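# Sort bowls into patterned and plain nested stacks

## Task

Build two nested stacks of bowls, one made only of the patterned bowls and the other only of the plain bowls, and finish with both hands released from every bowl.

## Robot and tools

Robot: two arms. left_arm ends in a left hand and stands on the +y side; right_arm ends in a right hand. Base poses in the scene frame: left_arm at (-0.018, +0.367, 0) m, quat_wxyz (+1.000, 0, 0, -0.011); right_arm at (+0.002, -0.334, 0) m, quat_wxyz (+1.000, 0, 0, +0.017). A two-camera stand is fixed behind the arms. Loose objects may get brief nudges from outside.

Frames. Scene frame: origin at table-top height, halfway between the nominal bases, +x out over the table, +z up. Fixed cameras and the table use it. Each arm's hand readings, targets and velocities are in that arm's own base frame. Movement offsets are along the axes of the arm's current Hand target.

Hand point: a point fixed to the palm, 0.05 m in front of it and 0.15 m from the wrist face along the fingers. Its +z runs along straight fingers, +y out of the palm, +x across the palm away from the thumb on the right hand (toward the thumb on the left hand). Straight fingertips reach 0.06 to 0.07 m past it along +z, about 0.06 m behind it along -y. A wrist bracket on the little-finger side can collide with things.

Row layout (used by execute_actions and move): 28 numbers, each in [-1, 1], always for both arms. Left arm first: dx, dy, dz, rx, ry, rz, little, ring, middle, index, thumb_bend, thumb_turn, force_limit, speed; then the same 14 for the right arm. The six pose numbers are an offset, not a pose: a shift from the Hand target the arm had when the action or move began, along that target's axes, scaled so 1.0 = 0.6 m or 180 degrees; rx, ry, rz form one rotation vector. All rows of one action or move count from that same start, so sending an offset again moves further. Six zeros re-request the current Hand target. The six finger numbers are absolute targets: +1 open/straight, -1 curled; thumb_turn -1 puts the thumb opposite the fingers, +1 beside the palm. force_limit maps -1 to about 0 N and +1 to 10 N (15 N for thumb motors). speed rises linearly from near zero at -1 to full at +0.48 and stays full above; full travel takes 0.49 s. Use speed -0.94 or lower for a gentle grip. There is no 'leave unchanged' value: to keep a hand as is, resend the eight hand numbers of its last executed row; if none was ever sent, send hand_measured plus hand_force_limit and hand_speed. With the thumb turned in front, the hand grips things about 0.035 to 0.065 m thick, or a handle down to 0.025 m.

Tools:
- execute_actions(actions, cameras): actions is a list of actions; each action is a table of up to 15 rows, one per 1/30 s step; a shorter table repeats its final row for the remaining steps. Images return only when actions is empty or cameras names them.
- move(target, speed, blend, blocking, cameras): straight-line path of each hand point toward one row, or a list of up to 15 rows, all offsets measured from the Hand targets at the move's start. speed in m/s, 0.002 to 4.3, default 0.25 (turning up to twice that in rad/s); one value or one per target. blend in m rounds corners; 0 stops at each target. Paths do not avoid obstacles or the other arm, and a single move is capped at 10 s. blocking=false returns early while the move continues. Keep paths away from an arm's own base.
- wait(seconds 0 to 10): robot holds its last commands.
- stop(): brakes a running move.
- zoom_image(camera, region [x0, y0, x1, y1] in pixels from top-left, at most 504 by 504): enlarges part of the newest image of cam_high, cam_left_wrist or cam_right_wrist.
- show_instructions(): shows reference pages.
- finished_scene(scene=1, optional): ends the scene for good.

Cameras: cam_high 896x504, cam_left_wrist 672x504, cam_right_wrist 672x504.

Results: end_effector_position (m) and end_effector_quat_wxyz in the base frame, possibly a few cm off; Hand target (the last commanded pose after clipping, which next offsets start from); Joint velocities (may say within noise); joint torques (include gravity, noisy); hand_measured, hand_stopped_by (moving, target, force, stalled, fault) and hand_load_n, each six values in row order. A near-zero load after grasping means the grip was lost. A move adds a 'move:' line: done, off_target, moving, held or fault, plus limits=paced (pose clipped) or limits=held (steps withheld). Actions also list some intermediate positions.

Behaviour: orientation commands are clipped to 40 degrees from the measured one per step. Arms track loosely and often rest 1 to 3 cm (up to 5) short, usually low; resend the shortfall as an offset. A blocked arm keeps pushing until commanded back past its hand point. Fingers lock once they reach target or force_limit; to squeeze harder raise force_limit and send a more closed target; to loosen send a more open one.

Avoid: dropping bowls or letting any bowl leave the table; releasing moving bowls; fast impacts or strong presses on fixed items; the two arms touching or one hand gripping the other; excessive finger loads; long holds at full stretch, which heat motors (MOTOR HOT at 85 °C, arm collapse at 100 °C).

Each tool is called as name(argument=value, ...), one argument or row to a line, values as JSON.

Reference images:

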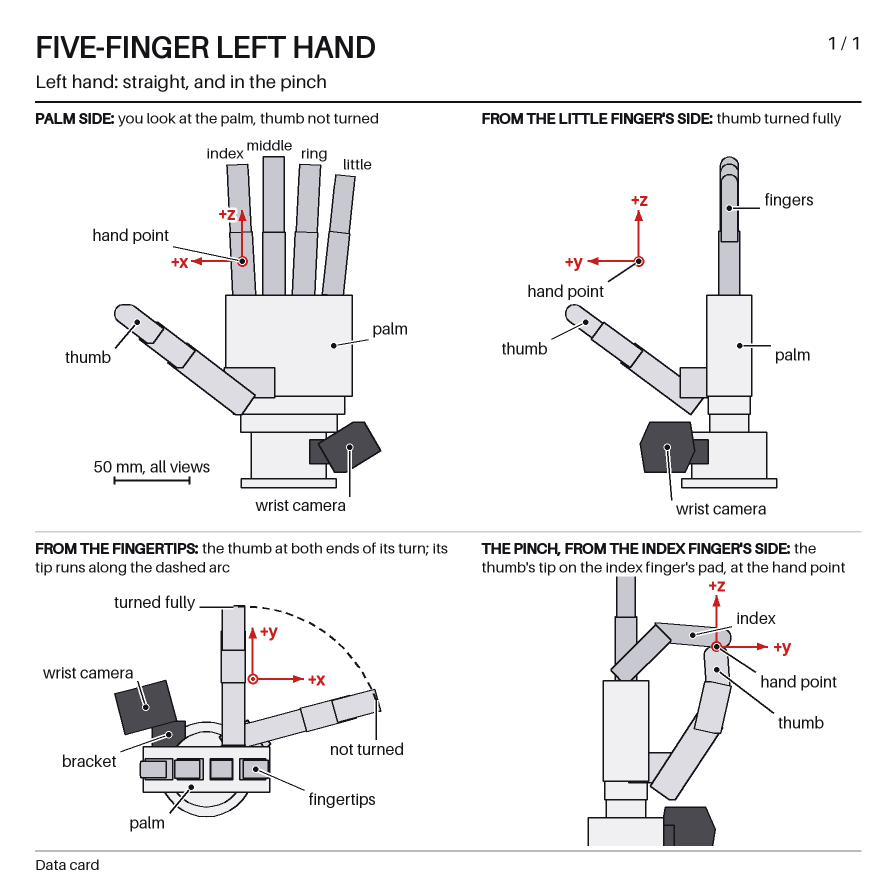

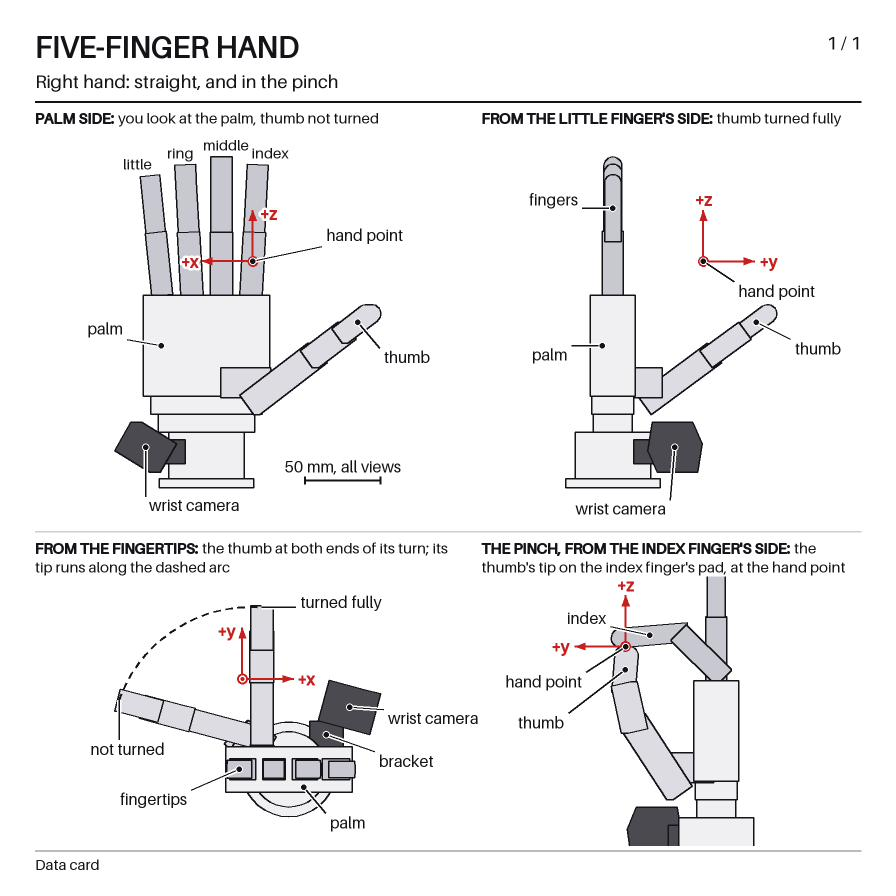

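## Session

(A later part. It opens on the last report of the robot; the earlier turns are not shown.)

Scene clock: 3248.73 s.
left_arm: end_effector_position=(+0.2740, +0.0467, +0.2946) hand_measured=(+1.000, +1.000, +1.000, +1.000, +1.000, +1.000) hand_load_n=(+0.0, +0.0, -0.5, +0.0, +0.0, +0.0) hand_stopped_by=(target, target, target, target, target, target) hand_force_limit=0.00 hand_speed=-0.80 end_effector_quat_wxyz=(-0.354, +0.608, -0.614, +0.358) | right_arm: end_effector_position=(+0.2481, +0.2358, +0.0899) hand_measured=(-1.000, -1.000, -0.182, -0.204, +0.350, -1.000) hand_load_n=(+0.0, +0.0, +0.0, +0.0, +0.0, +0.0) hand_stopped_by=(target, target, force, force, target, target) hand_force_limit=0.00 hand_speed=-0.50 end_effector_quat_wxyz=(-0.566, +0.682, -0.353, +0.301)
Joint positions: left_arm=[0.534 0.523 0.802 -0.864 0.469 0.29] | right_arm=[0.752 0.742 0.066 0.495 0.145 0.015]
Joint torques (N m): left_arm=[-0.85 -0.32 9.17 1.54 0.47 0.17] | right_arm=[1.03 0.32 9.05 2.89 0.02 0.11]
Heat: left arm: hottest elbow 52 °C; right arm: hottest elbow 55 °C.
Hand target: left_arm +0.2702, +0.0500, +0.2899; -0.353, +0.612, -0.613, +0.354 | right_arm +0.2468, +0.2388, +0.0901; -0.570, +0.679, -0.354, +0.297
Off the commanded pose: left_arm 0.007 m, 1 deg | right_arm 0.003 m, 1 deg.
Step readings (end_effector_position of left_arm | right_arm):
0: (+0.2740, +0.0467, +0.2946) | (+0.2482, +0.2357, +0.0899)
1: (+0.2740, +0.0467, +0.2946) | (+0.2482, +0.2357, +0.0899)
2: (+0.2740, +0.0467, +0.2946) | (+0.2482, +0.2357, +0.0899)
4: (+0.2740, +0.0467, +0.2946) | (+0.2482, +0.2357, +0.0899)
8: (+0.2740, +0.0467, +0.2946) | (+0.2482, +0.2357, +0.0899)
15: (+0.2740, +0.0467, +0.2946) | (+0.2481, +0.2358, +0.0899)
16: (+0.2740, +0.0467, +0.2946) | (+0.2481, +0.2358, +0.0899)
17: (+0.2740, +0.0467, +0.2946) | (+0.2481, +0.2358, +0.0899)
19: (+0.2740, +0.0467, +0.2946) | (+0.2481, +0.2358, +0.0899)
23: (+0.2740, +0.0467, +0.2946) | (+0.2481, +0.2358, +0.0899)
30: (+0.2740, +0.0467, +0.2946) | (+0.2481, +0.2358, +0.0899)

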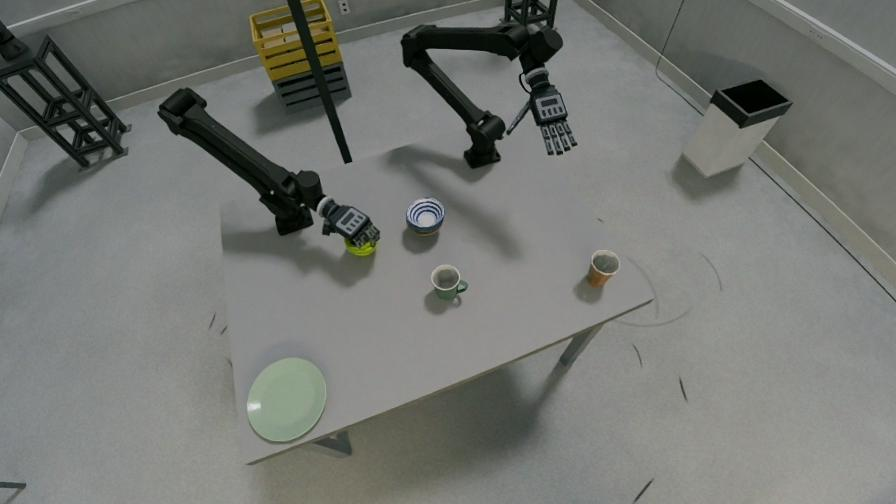

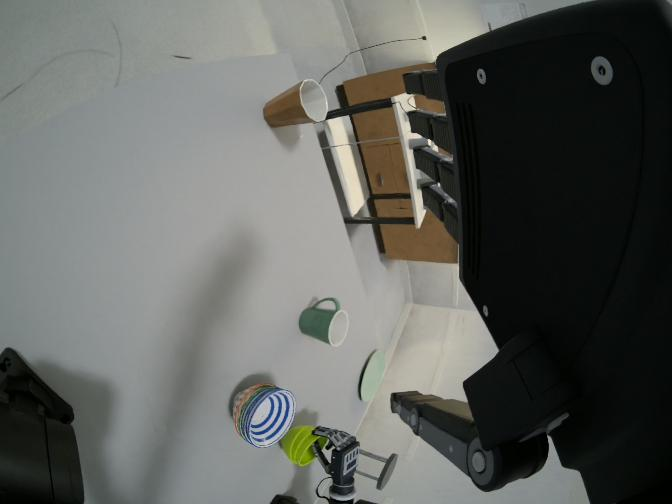

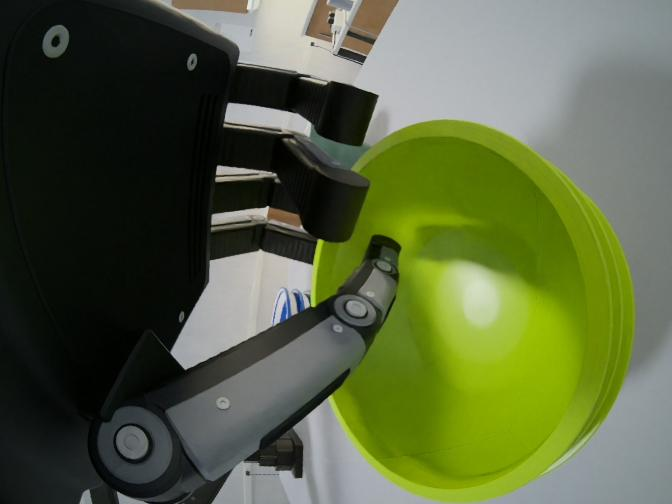

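execute_actions(
  actions=[
    [[0,0,0,0,0,0,1,1,1,1,1,1,0,-0.8, 0,0,0,0,0,0,-1,-1,0.3,0.3,0.35,-1,0.0,-0.6]],
    [[0,0,0,0,0,0,1,1,1,1,1,1,0,-0.8, 0,0,0,0,0,0,-1,-1,0.3,0.3,0.35,-1,0.0,-0.6]],
    [[0,0,0,0,0,0,1,1,1,1,1,1,0,-0.8, 0,0,0,0,0,0,-1,-1,0.3,0.3,0.35,-1,0.0,-0.6]],
  ],
  cameras=["all"],
)

zoom_image(
  camera="cam_left_wrist",
  region=[275, 420, 345, 480],
)

zoom_image(
  camera="cam_high",
  region=[330, 190, 400, 260],
)

Scene clock: 3257.90 s.
left_arm: end_effector_position=(+0.2740, +0.0467, +0.2946) hand_measured=(+1.000, +1.000, +1.000, +1.000, +1.000, +1.000) hand_load_n=(+0.0, +0.0, +0.0, +0.0, +0.0, +0.0) hand_stopped_by=(target, target, target, target, target, target) hand_force_limit=0.00 hand_speed=-0.80 end_effector_quat_wxyz=(-0.354, +0.608, -0.614, +0.358) | right_arm: end_effector_position=(+0.2460, +0.2341, +0.0845) hand_measured=(-1.000, -1.000, +0.300, +0.300, +0.350, -1.000) hand_load_n=(+0.0, +0.0, +0.0, +0.0, +0.0, +0.0) hand_stopped_by=(target, target, target, target, target, target) hand_force_limit=0.00 hand_speed=-0.60 end_effector_quat_wxyz=(-0.562, +0.685, -0.354, +0.299)
Joint positions: left_arm=[0.534 0.523 0.802 -0.864 0.469 0.29] | right_arm=[0.752 0.746 0.059 0.495 0.145 0.015]
Joint torques (N m): left_arm=[-0.85 -0.26 9.16 1.54 0.47 0.17] | right_arm=[1.26 -0.32 9.61 2.92 -0.01 0.1]
Heat: left arm: hottest elbow 52 °C; right arm: hottest elbow 54 °C.
Hand target: left_arm +0.2702, +0.0500, +0.2899; -0.353, +0.612, -0.613, +0.354 | right_arm +0.2468, +0.2389, +0.0901; -0.570, +0.679, -0.354, +0.297
Off the commanded pose: left_arm 0.007 m, 1 deg | right_arm 0.007 m, 1 deg.
Step readings (end_effector_position of left_arm | right_arm):
0: (+0.2740, +0.0467, +0.2946) | (+0.2481, +0.2358, +0.0899)
1: (+0.2740, +0.0467, +0.2946) | (+0.2481, +0.2358, +0.0899)
2: (+0.2740, +0.0467, +0.2946) | (+0.2481, +0.2358, +0.0899)
4: (+0.2740, +0.0467, +0.2946) | (+0.2479, +0.2356, +0.0892)
8: (+0.2740, +0.0467, +0.2946) | (+0.2463, +0.2343, +0.0856)
15: (+0.2740, +0.0467, +0.2946) | (+0.2460, +0.2341, +0.0845)
16: (+0.2740, +0.0467, +0.2946) | (+0.2460, +0.2341, +0.0845)
17: (+0.2740, +0.0467, +0.2946) | (+0.2460, +0.2341, +0.0845)
19: (+0.2740, +0.0467, +0.2946) | (+0.2460, +0.2341, +0.0845)
23: (+0.2740, +0.0467, +0.2946) | (+0.2460, +0.2341, +0.0845)
30: (+0.2740, +0.0467, +0.2946) | (+0.2460, +0.2341, +0.0845)
31: (+0.2740, +0.0467, +0.2946) | (+0.2460, +0.2341, +0.0845)
32: (+0.2740, +0.0467, +0.2946) | (+0.2460, +0.2341, +0.0845)
34: (+0.2740, +0.0467, +0.2946) | (+0.2460, +0.2341, +0.0845)
38: (+0.2740, +0.0467, +0.2946) | (+0.2460, +0.2341, +0.0845)
45: (+0.2740, +0.0467, +0.2946) | (+0.2460, +0.2341, +0.0845)

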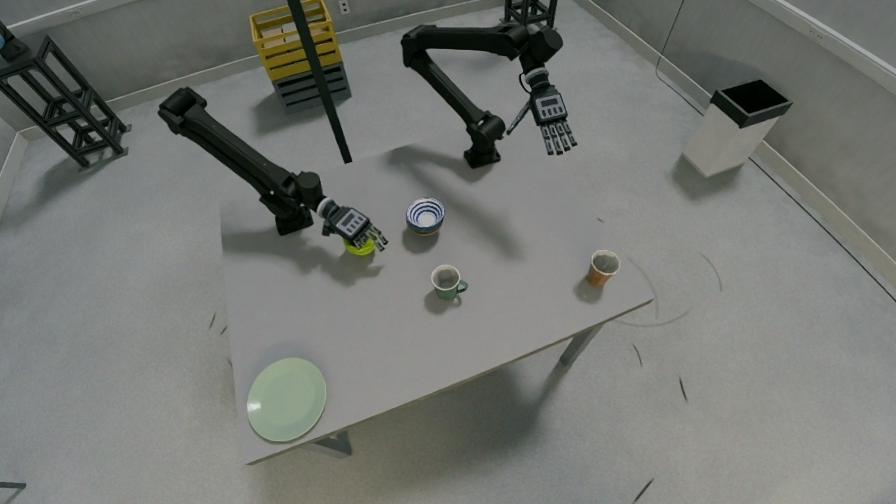

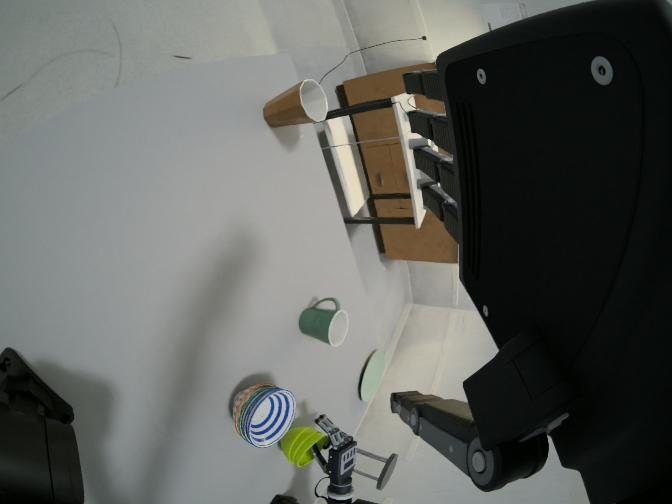

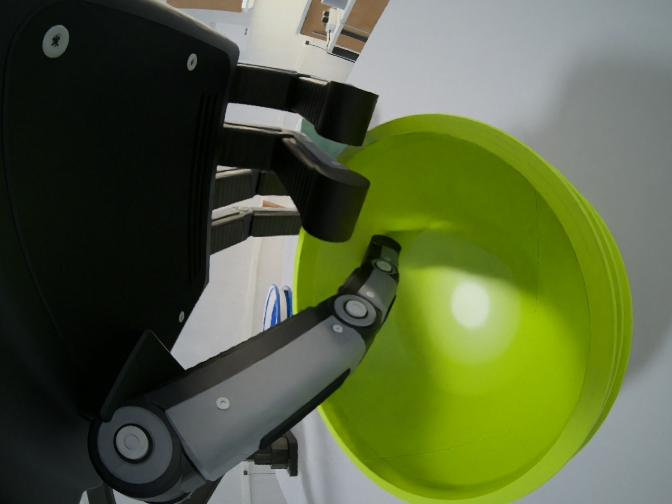

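Scaled by 7.200 from the camera's 672x504 image, which has a finer 960x720 frame.

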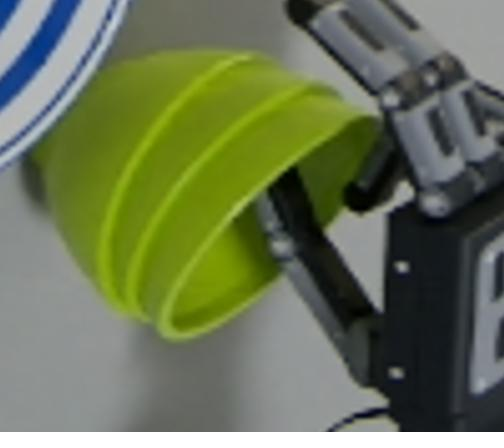

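Scaled by 7.200 from the camera's 896x504 image, which has a finer 1280x720 frame.

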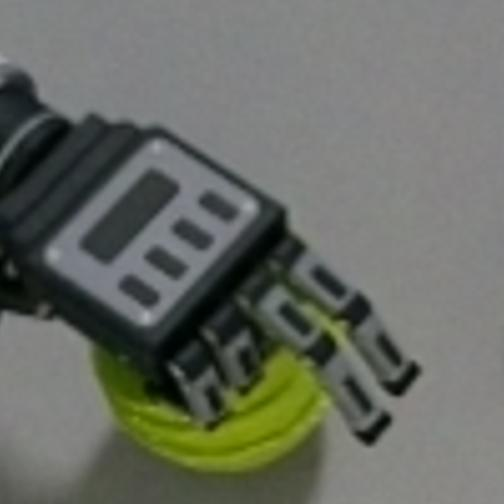

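move(
  target=[
    [0,0,0,0,0,0,1,1,1,1,1,1,0,-0.8,-0.0035,-0.063,0.0085,0,0,0,-1,-1,0.3,0.3,0.35,-1,0.0,-0.6],
    [0,0,0,0,0,0,1,1,1,1,1,1,0,-0.8,-0.0025,-0.183,-0.016,0,0,0,-1,-1,0.3,0.3,0.35,-1,0.0,-0.6],
  ],
  speed=0.1,
  blend=0.01,
  cameras=["all"],
)

Scene clock: 3284.50 s.
left_arm: end_effector_position=(+0.2740, +0.0467, +0.2946) hand_measured=(+1.000, +1.000, +1.000, +1.000, +1.000, +1.000) hand_load_n=(+0.0, +0.0, +0.0, +0.0, +0.0, +0.0) hand_stopped_by=(target, target, target, target, target, target) hand_force_limit=0.00 hand_speed=-0.80 end_effector_quat_wxyz=(-0.354, +0.608, -0.614, +0.358) | right_arm: end_effector_position=(+0.2487, +0.2367, +0.1654) hand_measured=(-1.000, -1.000, +0.300, +0.300, +0.350, -1.000) hand_load_n=(+0.0, +0.0, +0.0, +0.0, +0.0, +0.0) hand_stopped_by=(target, target, target, target, target, target) hand_force_limit=0.00 hand_speed=-0.60 end_effector_quat_wxyz=(-0.550, +0.695, -0.357, +0.295)
Joint positions: left_arm=[0.534 0.523 0.802 -0.864 0.469 0.29] | right_arm=[0.752 0.493 0.268 -0.001 0.145 0.015]
Joint torques (N m): left_arm=[-0.79 -0.26 9.17 1.52 0.47 0.16] | right_arm=[1.26 -0.97 15.84 1.28 -0.01 0.12]
Heat: left arm: hottest elbow 52 °C; right arm: hottest elbow 53 °C.
Hand target: left_arm +0.2702, +0.0500, +0.2899; -0.353, +0.612, -0.613, +0.354 | right_arm +0.2538, +0.2456, +0.2000; -0.570, +0.679, -0.354, +0.297
Off the commanded pose: left_arm 0.007 m, 1 deg | right_arm 0.036 m, 3 deg.
move: off_target (right_arm)

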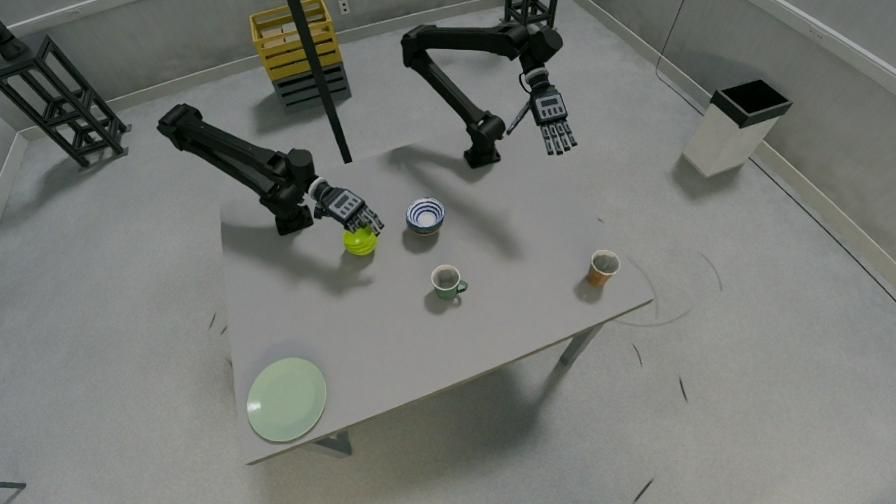

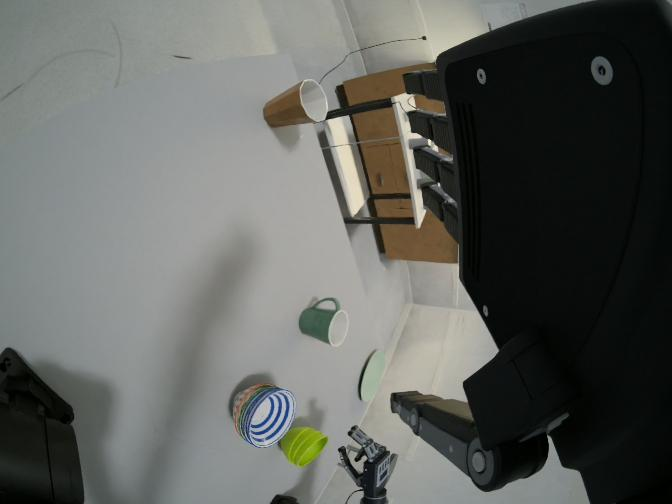

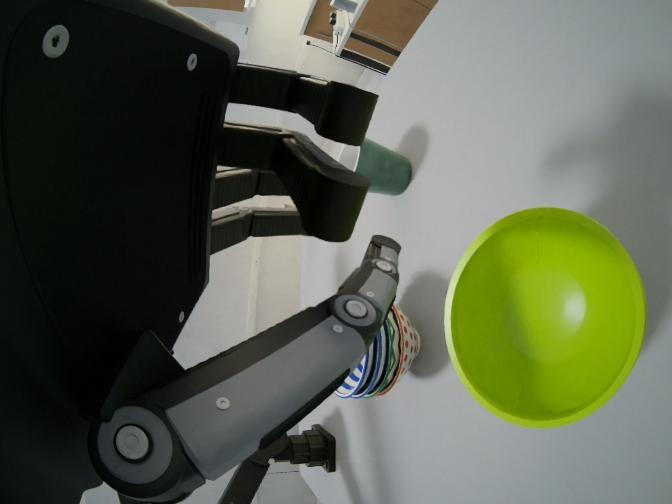

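zoom_image(
  camera="cam_high",
  region=[325, 190, 455, 270],
)

zoom_image(
  camera="cam_left_wrist",
  region=[225, 370, 345, 490],
)

Scaled by 3.877 from the camera's 896x504 image, which has a finer 1280x720 frame.

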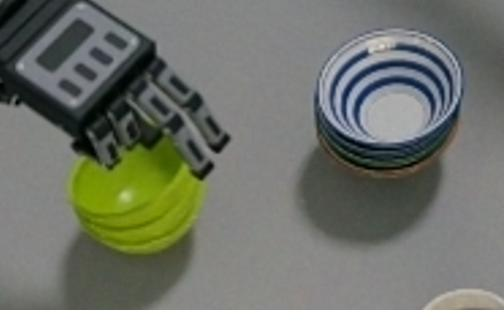

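Scaled by 4.200 from the camera's 672x504 image, which has a finer 960x720 frame.

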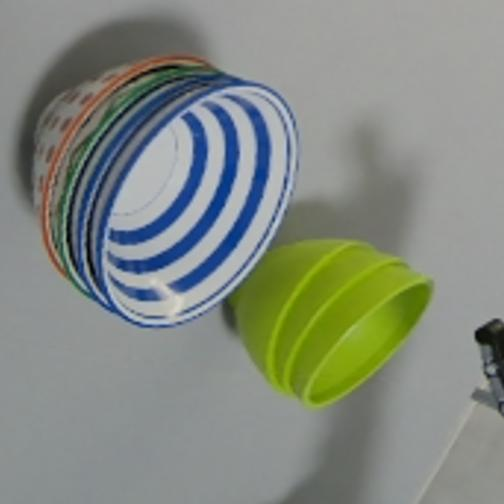

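move(
  target=[0,0,0,0,0,0,1,1,1,1,1,1,0,-0.8,-0.0718,-0.0505,0.0465,-0.0555,-0.0541,-0.0145,-0.5,-0.5,-0.5,-0.5,1,1,0.0,-0.2],
  speed=0.15,
  cameras=["all"],
)

zoom_image(
  camera="cam_high",
  region=[325, 200, 405, 270],
)

Scene clock: 3316.17 s.
left_arm: end_effector_position=(+0.2740, +0.0467, +0.2946) hand_measured=(+1.000, +1.000, +1.000, +1.000, +1.000, +1.000) hand_load_n=(+0.0, +0.0, +0.0, +0.0, +0.0, +0.0) hand_stopped_by=(target, target, target, target, target, target) hand_force_limit=0.00 hand_speed=-0.80 end_effector_quat_wxyz=(-0.354, +0.608, -0.614, +0.358) | right_arm: end_effector_position=(+0.2491, +0.2891, +0.1969) hand_measured=(-0.500, -0.500, -0.500, -0.500, +1.000, +1.000) hand_load_n=(+0.0, +0.0, +0.0, +0.0, +0.0, +0.0) hand_stopped_by=(target, target, target, target, target, target) hand_force_limit=0.00 hand_speed=-0.20 end_effector_quat_wxyz=(-0.517, +0.762, -0.326, +0.213)
Joint positions: left_arm=[0.534 0.523 0.802 -0.864 0.469 0.29] | right_arm=[0.779 0.712 0.51 -0.181 0.003 0.015]
Joint torques (N m): left_arm=[-0.79 -0.26 9.17 1.54 0.47 0.17] | right_arm=[1.61 -1.55 16.13 1.47 -0.13 -0.09]
Heat: left arm: hottest elbow 52 °C; right arm: hottest elbow 59 °C.
Hand target: left_arm +0.2702, +0.0500, +0.2899; -0.353, +0.612, -0.613, +0.354 | right_arm +0.2560, +0.2995, +0.2249; -0.530, +0.757, -0.313, +0.219
Off the commanded pose: left_arm 0.007 m, 1 deg | right_arm 0.031 m, 2 deg.
move: off_target (right_arm)

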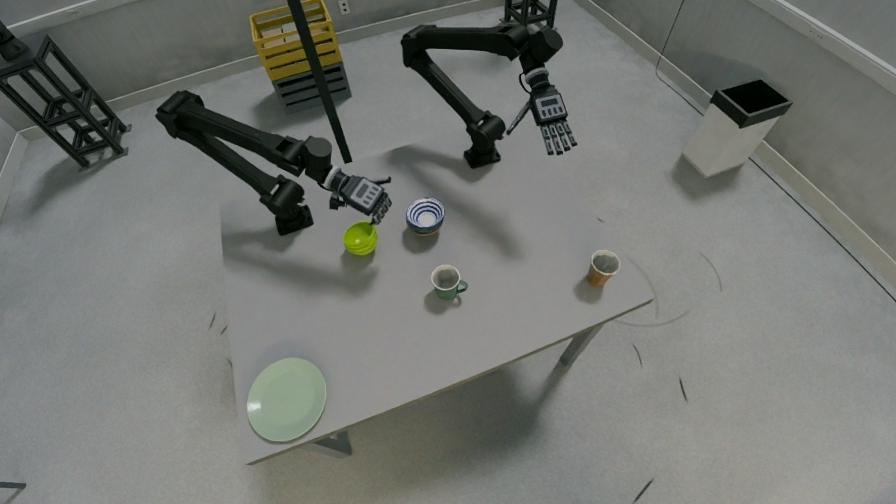

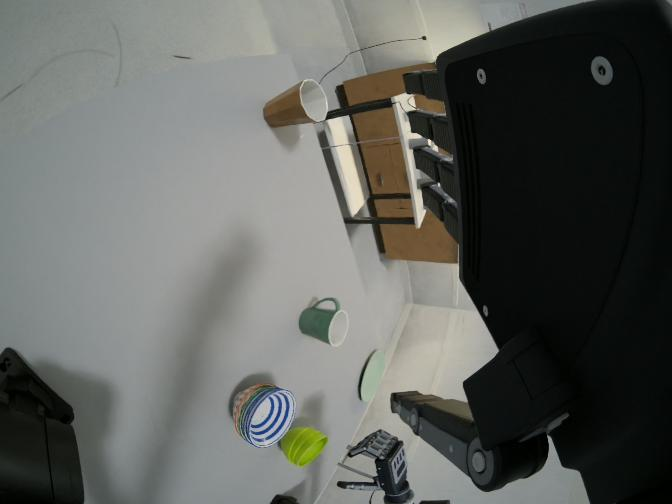

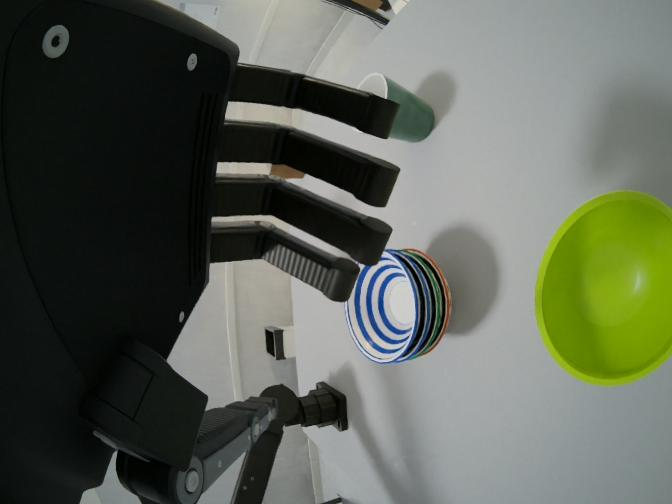

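Scaled by 6.300 from the camera's 896x504 image, which has a finer 1280x720 frame.

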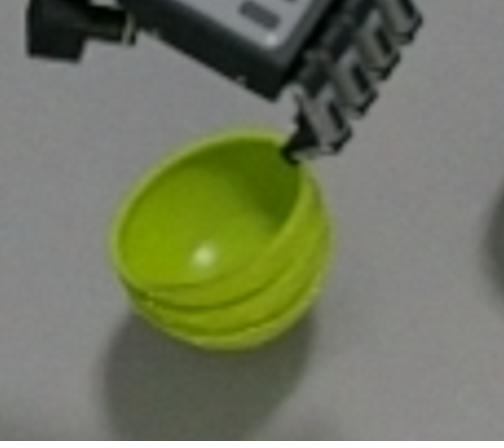

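move(
  target=[
    [0,0,0,0,0,0,1,1,1,1,1,1,0,-0.8,0.0249,0.0730,-0.0792,0,0,0,-0.5,-0.5,-0.5,-0.5,1,1,0.0,-0.2],
    [0,0,0,0,0,0,1,1,1,1,1,1,0,-0.8,0.0249,0.1826,-0.0393,0,0,0,-0.5,-0.5,-0.5,-0.5,1,1,0.0,-0.2],
  ],
  speed=0.12,
  blend=0.01,
  cameras=["cam_high","cam_left_wrist"],
)

zoom_image(
  camera="cam_left_wrist",
  region=[265, 410, 345, 480],
)

Scene clock: 3342.50 s.
left_arm: end_effector_position=(+0.2740, +0.0467, +0.2946) hand_measured=(+1.000, +1.000, +1.000, +1.000, +1.000, +1.000) hand_load_n=(+0.0, +0.0, +0.0, +0.0, +0.0, +0.0) hand_stopped_by=(target, target, target, target, target, target) hand_force_limit=0.00 hand_speed=-0.80 end_effector_quat_wxyz=(-0.354, +0.608, -0.614, +0.358) | right_arm: end_effector_position=(+0.2175, +0.2449, +0.1232) hand_measured=(-0.500, -0.500, -0.500, -0.500, +1.000, +1.000) hand_load_n=(+0.0, +0.0, +0.0, +0.0, +0.0, -0.5) hand_stopped_by=(target, target, target, target, target, target) hand_force_limit=0.00 hand_speed=-0.20 end_effector_quat_wxyz=(-0.523, +0.761, -0.321, +0.209)
Joint positions: left_arm=[0.534 0.523 0.802 -0.864 0.469 0.29] | right_arm=[0.708 0.546 0.258 -0.087 -0.077 -0.013]
Joint torques (N m): left_arm=[-0.85 -0.26 9.17 1.54 0.47 0.17] | right_arm=[-0.26 -0.32 11.44 3.15 -0.16 -0.11]
Heat: left arm: hottest elbow 52 °C; right arm: hottest elbow 64 °C.
Hand target: left_arm +0.2702, +0.0500, +0.2899; -0.353, +0.612, -0.613, +0.354 | right_arm +0.2245, +0.2469, +0.1301; -0.530, +0.757, -0.313, +0.219
Off the commanded pose: left_arm 0.007 m, 1 deg | right_arm 0.010 m, 2 deg.
move: done
Images, in order (width x height): cam_high 896x504, cam_left_wrist 672x504.

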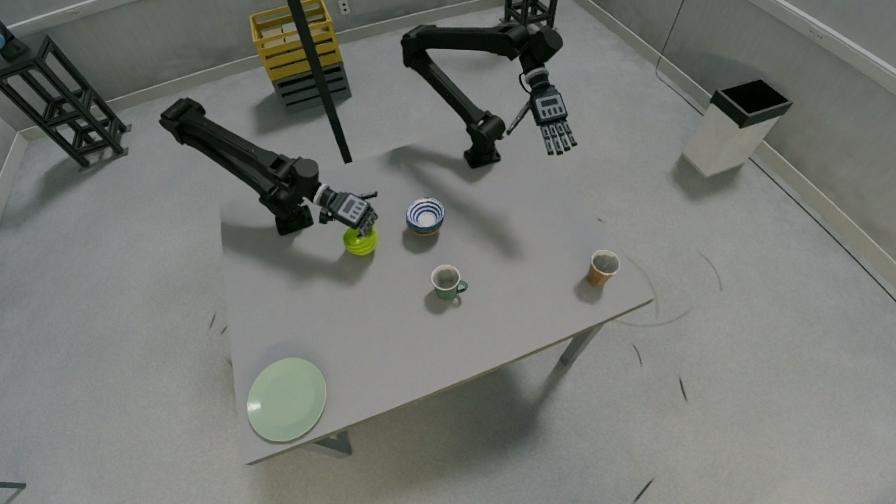

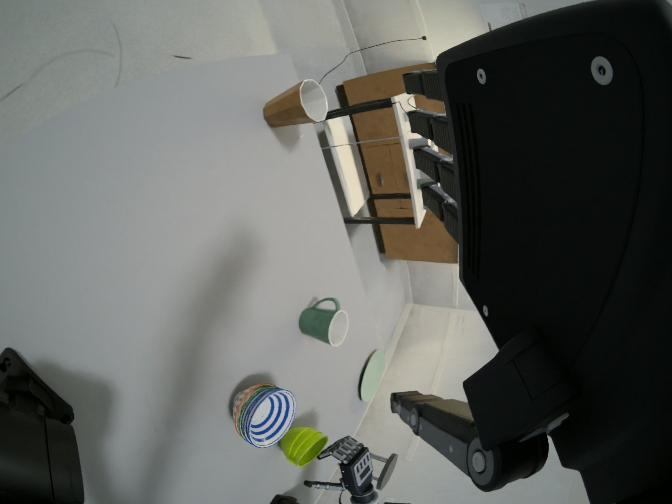

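Scaled by 6.300 from the camera's 672x504 image, which has a finer 960x720 frame.

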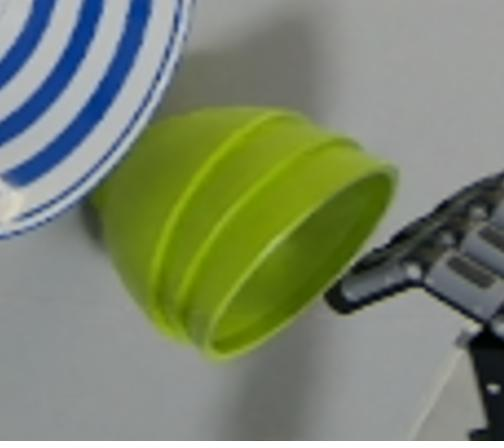

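move(
  target=[
    [0,0,0,0,0,0,1,1,1,1,1,1,0,-0.8,0.0106,0.0162,0.0032,0,0,0,-0.5,-0.5,-0.5,-0.5,1,1,0.0,-0.2],
    [0,0,0,0,0,0,1,1,1,1,1,1,0,-0.8,0.0106,0.0536,0.0183,0,0,0,-0.5,-0.5,-0.5,-0.5,1,1,0.0,-0.2],
  ],
  speed=0.05,
  blend=0.003,
  cameras=["all"],
)

zoom_image(
  camera="cam_left_wrist",
  region=[265, 410, 345, 480],
)

zoom_image(
  camera="cam_high",
  region=[325, 200, 405, 270],
)

Scene clock: 3351.20 s.
left_arm: end_effector_position=(+0.2740, +0.0467, +0.2946) hand_measured=(+1.000, +1.000, +1.000, +1.000, +1.000, +1.000) hand_load_n=(+0.0, +0.0, +0.0, +0.0, +0.0, +0.0) hand_stopped_by=(target, target, target, target, target, target) hand_force_limit=0.00 hand_speed=-0.80 end_effector_quat_wxyz=(-0.354, +0.608, -0.614, +0.358) | right_arm: end_effector_position=(+0.2223, +0.2408, +0.0914) hand_measured=(-0.500, -0.500, -0.500, -0.500, +1.000, +1.000) hand_load_n=(-0.5, +0.5, +0.0, +0.0, +0.0, +0.0) hand_stopped_by=(target, target, target, target, target, target) hand_force_limit=0.00 hand_speed=-0.20 end_effector_quat_wxyz=(-0.525, +0.760, -0.320, +0.210)
Joint positions: left_arm=[0.534 0.523 0.802 -0.864 0.469 0.29] | right_arm=[0.671 0.627 0.185 0.071 -0.112 -0.026]
Joint torques (N m): left_arm=[-0.79 -0.26 9.17 1.54 0.47 0.17] | right_arm=[-0.67 -0.15 10.7 3.02 -0.2 -0.1]
Heat: left arm: hottest elbow 52 °C; right arm: hottest elbow 63 °C.
Hand target: left_arm +0.2702, +0.0500, +0.2899; -0.353, +0.612, -0.613, +0.354 | right_arm +0.2285, +0.2419, +0.0961; -0.530, +0.757, -0.313, +0.219
Off the commanded pose: left_arm 0.007 m, 1 deg | right_arm 0.008 m, 2 deg.
move: done

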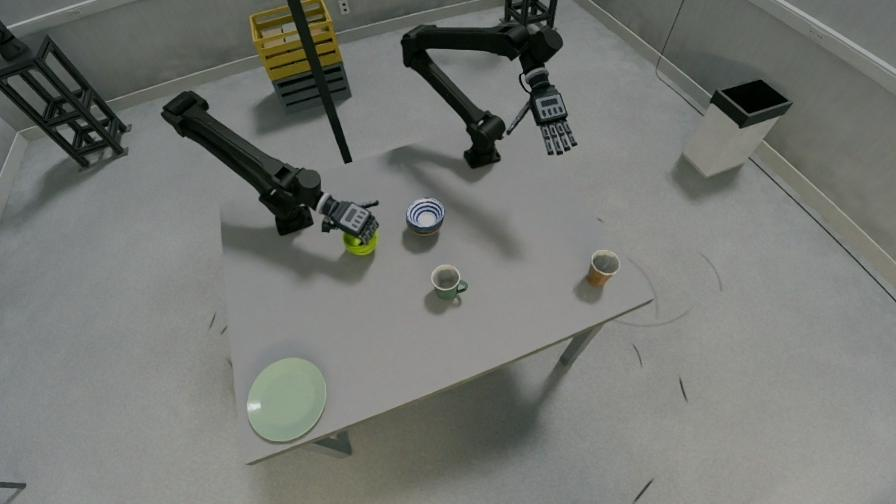

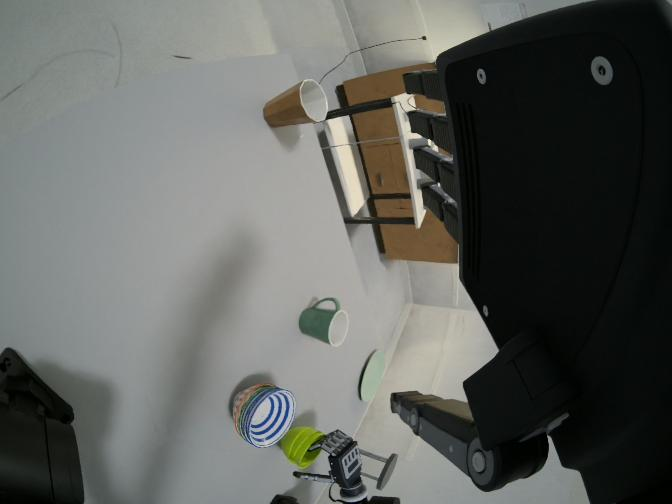

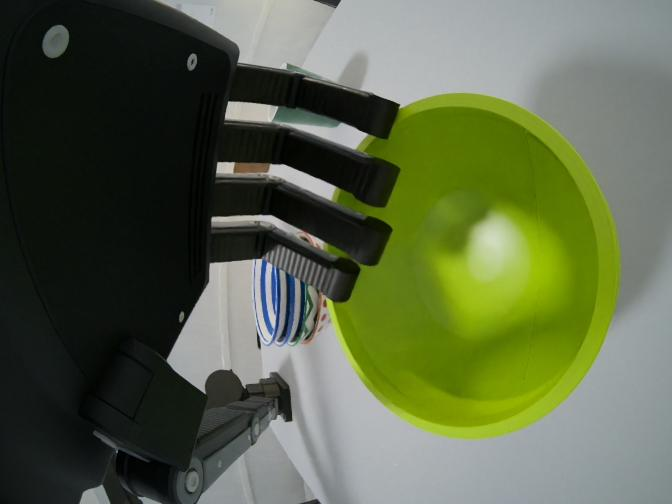

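Scaled by 6.300 from the camera's 672x504 image, which has a finer 960x720 frame.

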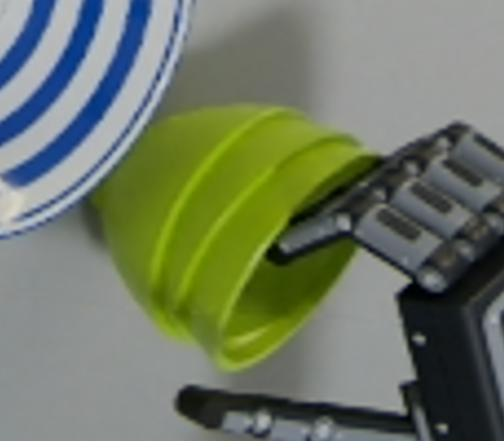

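Scaled by 6.300 from the camera's 896x504 image, which has a finer 1280x720 frame.

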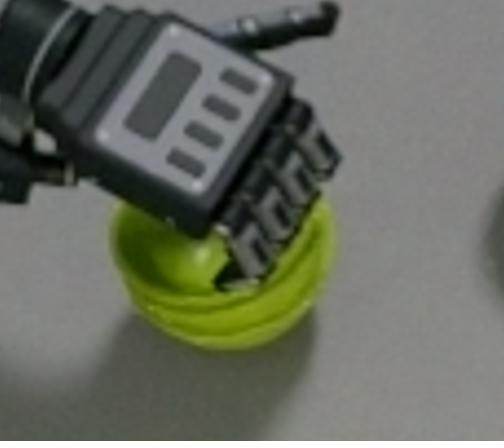

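move(
  target=[0,0,0,0,0,0,1,1,1,1,1,1,0,-0.8,0,0.0056,0.0020,0,0,0,-0.5,-0.5,-0.5,-0.5,1,1,0.0,-0.2],
  speed=0.03,
  cameras=["all"],
)

zoom_image(
  camera="cam_left_wrist",
  region=[265, 410, 345, 480],
)

zoom_image(
  camera="cam_high",
  region=[325, 200, 405, 270],
)

Scene clock: 3359.30 s.
left_arm: end_effector_position=(+0.2740, +0.0467, +0.2946) hand_measured=(+1.000, +1.000, +1.000, +1.000, +1.000, +1.000) hand_load_n=(+0.0, +0.0, +0.0, +0.0, +0.0, +0.0) hand_stopped_by=(target, target, target, target, target, target) hand_force_limit=0.00 hand_speed=-0.80 end_effector_quat_wxyz=(-0.354, +0.608, -0.614, +0.358) | right_arm: end_effector_position=(+0.2233, +0.2414, +0.0896) hand_measured=(-0.500, -0.500, -0.500, -0.500, +1.000, +1.000) hand_load_n=(+0.0, +0.0, +0.0, +0.0, +0.0, -0.5) hand_stopped_by=(target, target, target, target, target, target) hand_force_limit=0.00 hand_speed=-0.20 end_effector_quat_wxyz=(-0.526, +0.759, -0.319, +0.211)
Joint positions: left_arm=[0.534 0.523 0.802 -0.864 0.469 0.29] | right_arm=[0.671 0.639 0.179 0.093 -0.112 -0.027]
Joint torques (N m): left_arm=[-0.79 -0.26 9.17 1.54 0.47 0.17] | right_arm=[-0.26 0.03 10.43 2.82 -0.18 -0.12]
Heat: left arm: hottest elbow 52 °C; right arm: hottest elbow 62 °C.
Hand target: left_arm +0.2702, +0.0500, +0.2899; -0.353, +0.612, -0.613, +0.354 | right_arm +0.2285, +0.2418, +0.0925; -0.530, +0.757, -0.313, +0.219
Off the commanded pose: left_arm 0.007 m, 1 deg | right_arm 0.006 m, 1 deg.
move: done

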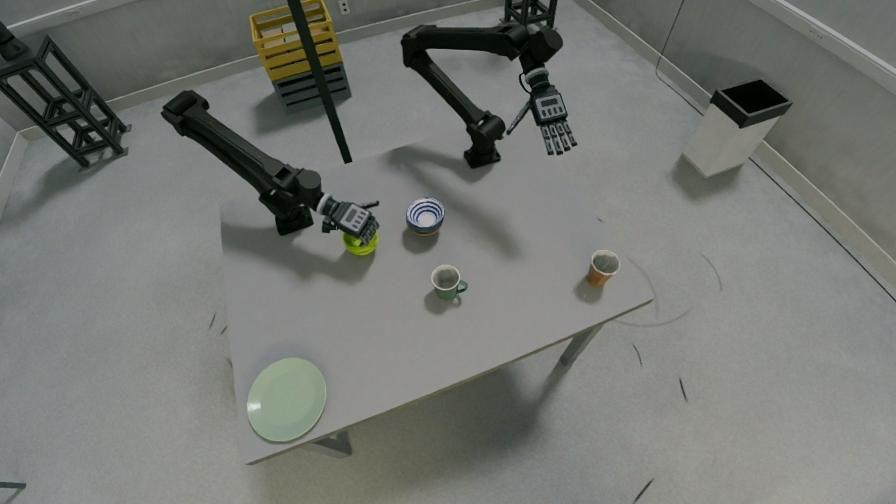

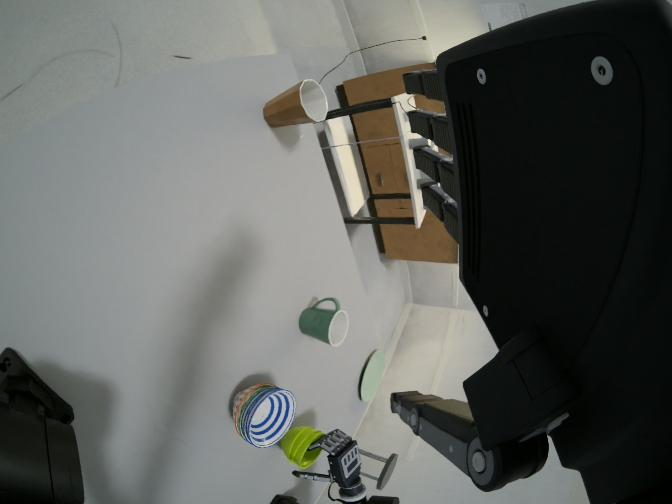

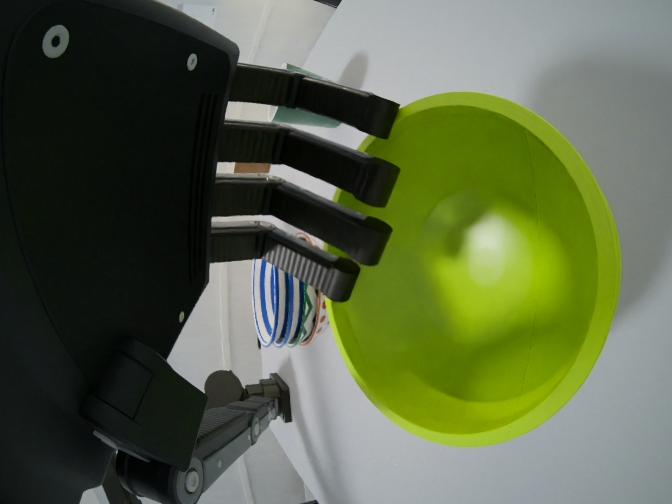

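Scaled by 6.300 from the camera's 672x504 image, which has a finer 960x720 frame.

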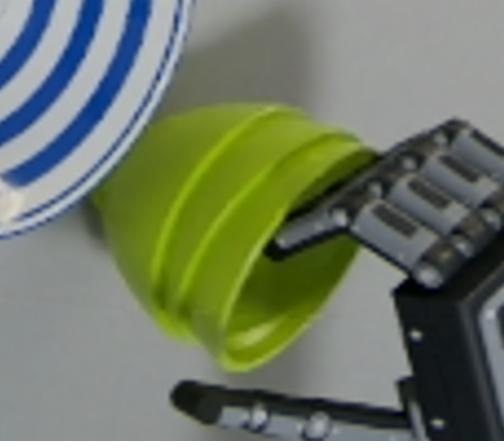

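Scaled by 6.300 from the camera's 896x504 image, which has a finer 1280x720 frame.

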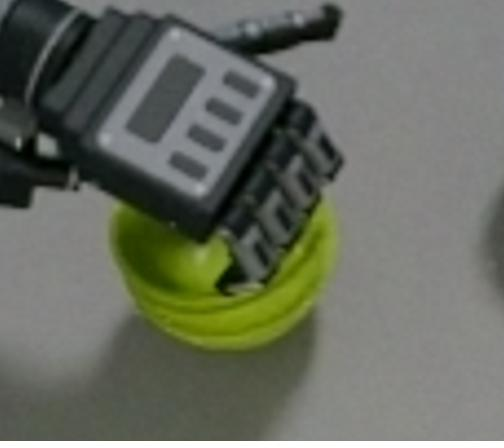

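move(
  target=[0,0,0,0,0,0,1,1,1,1,1,1,0,-0.8,0,0.0047,0.0017,0,0,0,-0.5,-0.5,-0.5,-0.5,1,1,0.0,-0.2],
  speed=0.03,
  cameras=["all"],
)

zoom_image(
  camera="cam_left_wrist",
  region=[265, 410, 345, 480],
)

zoom_image(
  camera="cam_high",
  region=[325, 200, 405, 270],
)

Scene clock: 3365.77 s.
left_arm: end_effector_position=(+0.2740, +0.0467, +0.2946) hand_measured=(+1.000, +1.000, +1.000, +1.000, +1.000, +1.000) hand_load_n=(+0.0, -0.5, +0.0, +0.0, +0.0, -0.5) hand_stopped_by=(target, target, target, target, target, target) hand_force_limit=0.00 hand_speed=-0.80 end_effector_quat_wxyz=(-0.354, +0.608, -0.614, +0.358) | right_arm: end_effector_position=(+0.2243, +0.2421, +0.0887) hand_measured=(-0.500, -0.500, -0.500, -0.500, +1.000, +1.000) hand_load_n=(-0.5, +0.0, +0.5, +0.0, +0.0, +0.0) hand_stopped_by=(target, target, target, target, target, target) hand_force_limit=0.00 hand_speed=-0.20 end_effector_quat_wxyz=(-0.528, +0.758, -0.318, +0.213)
Joint positions: left_arm=[0.534 0.523 0.802 -0.864 0.469 0.29] | right_arm=[0.671 0.649 0.175 0.113 -0.112 -0.027]
Joint torques (N m): left_arm=[-0.85 -0.26 9.17 1.52 0.47 0.16] | right_arm=[-0.26 0.38 10.11 2.89 -0.22 -0.11]
Heat: left arm: hottest elbow 52 °C; right arm: hottest elbow 61 °C.
Hand target: left_arm +0.2702, +0.0500, +0.2899; -0.353, +0.612, -0.613, +0.354 | right_arm +0.2285, +0.2419, +0.0895; -0.530, +0.757, -0.313, +0.219
Off the commanded pose: left_arm 0.007 m, 1 deg | right_arm 0.004 m, 1 deg.
move: done

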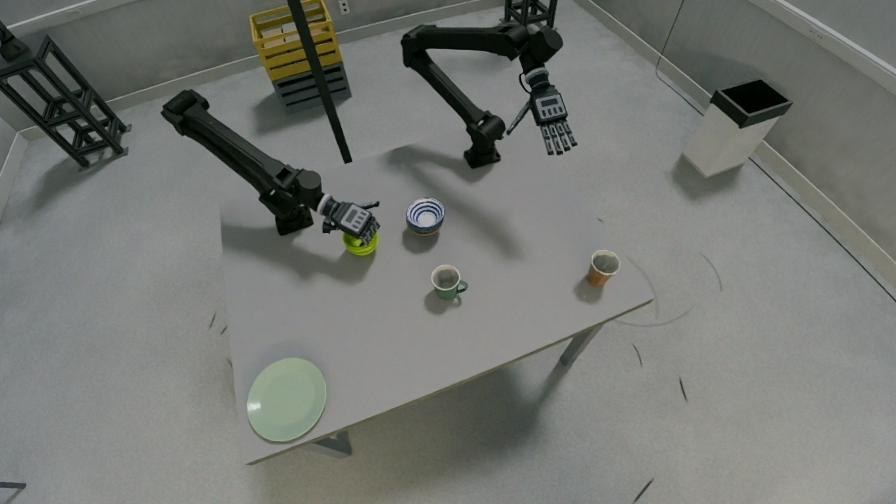

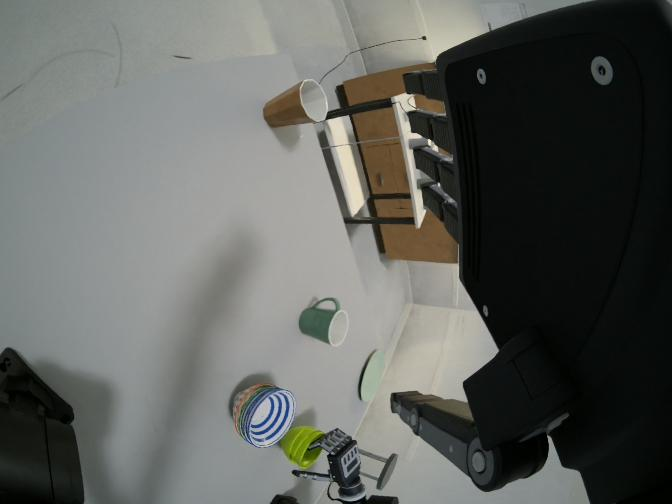

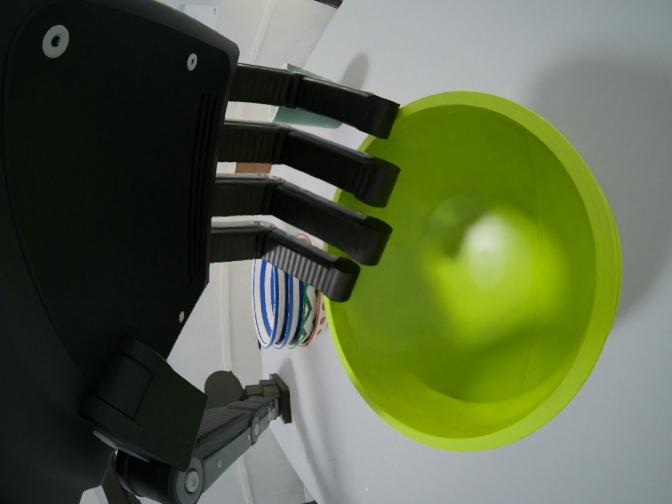

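Scaled by 6.300 from the camera's 672x504 image, which has a finer 960x720 frame.

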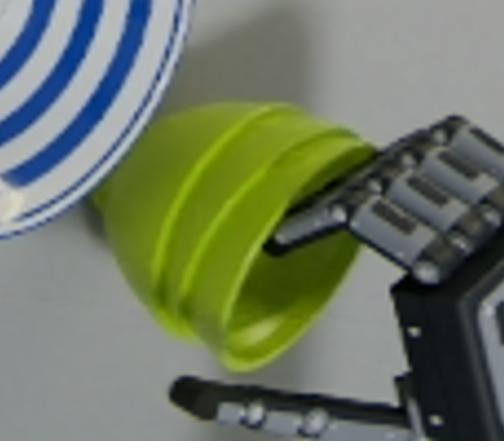

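Scaled by 6.300 from the camera's 896x504 image, which has a finer 1280x720 frame.

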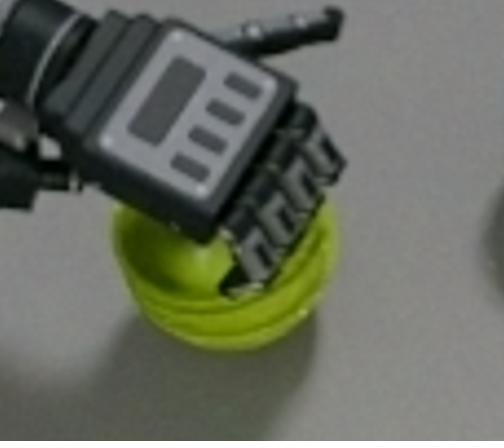

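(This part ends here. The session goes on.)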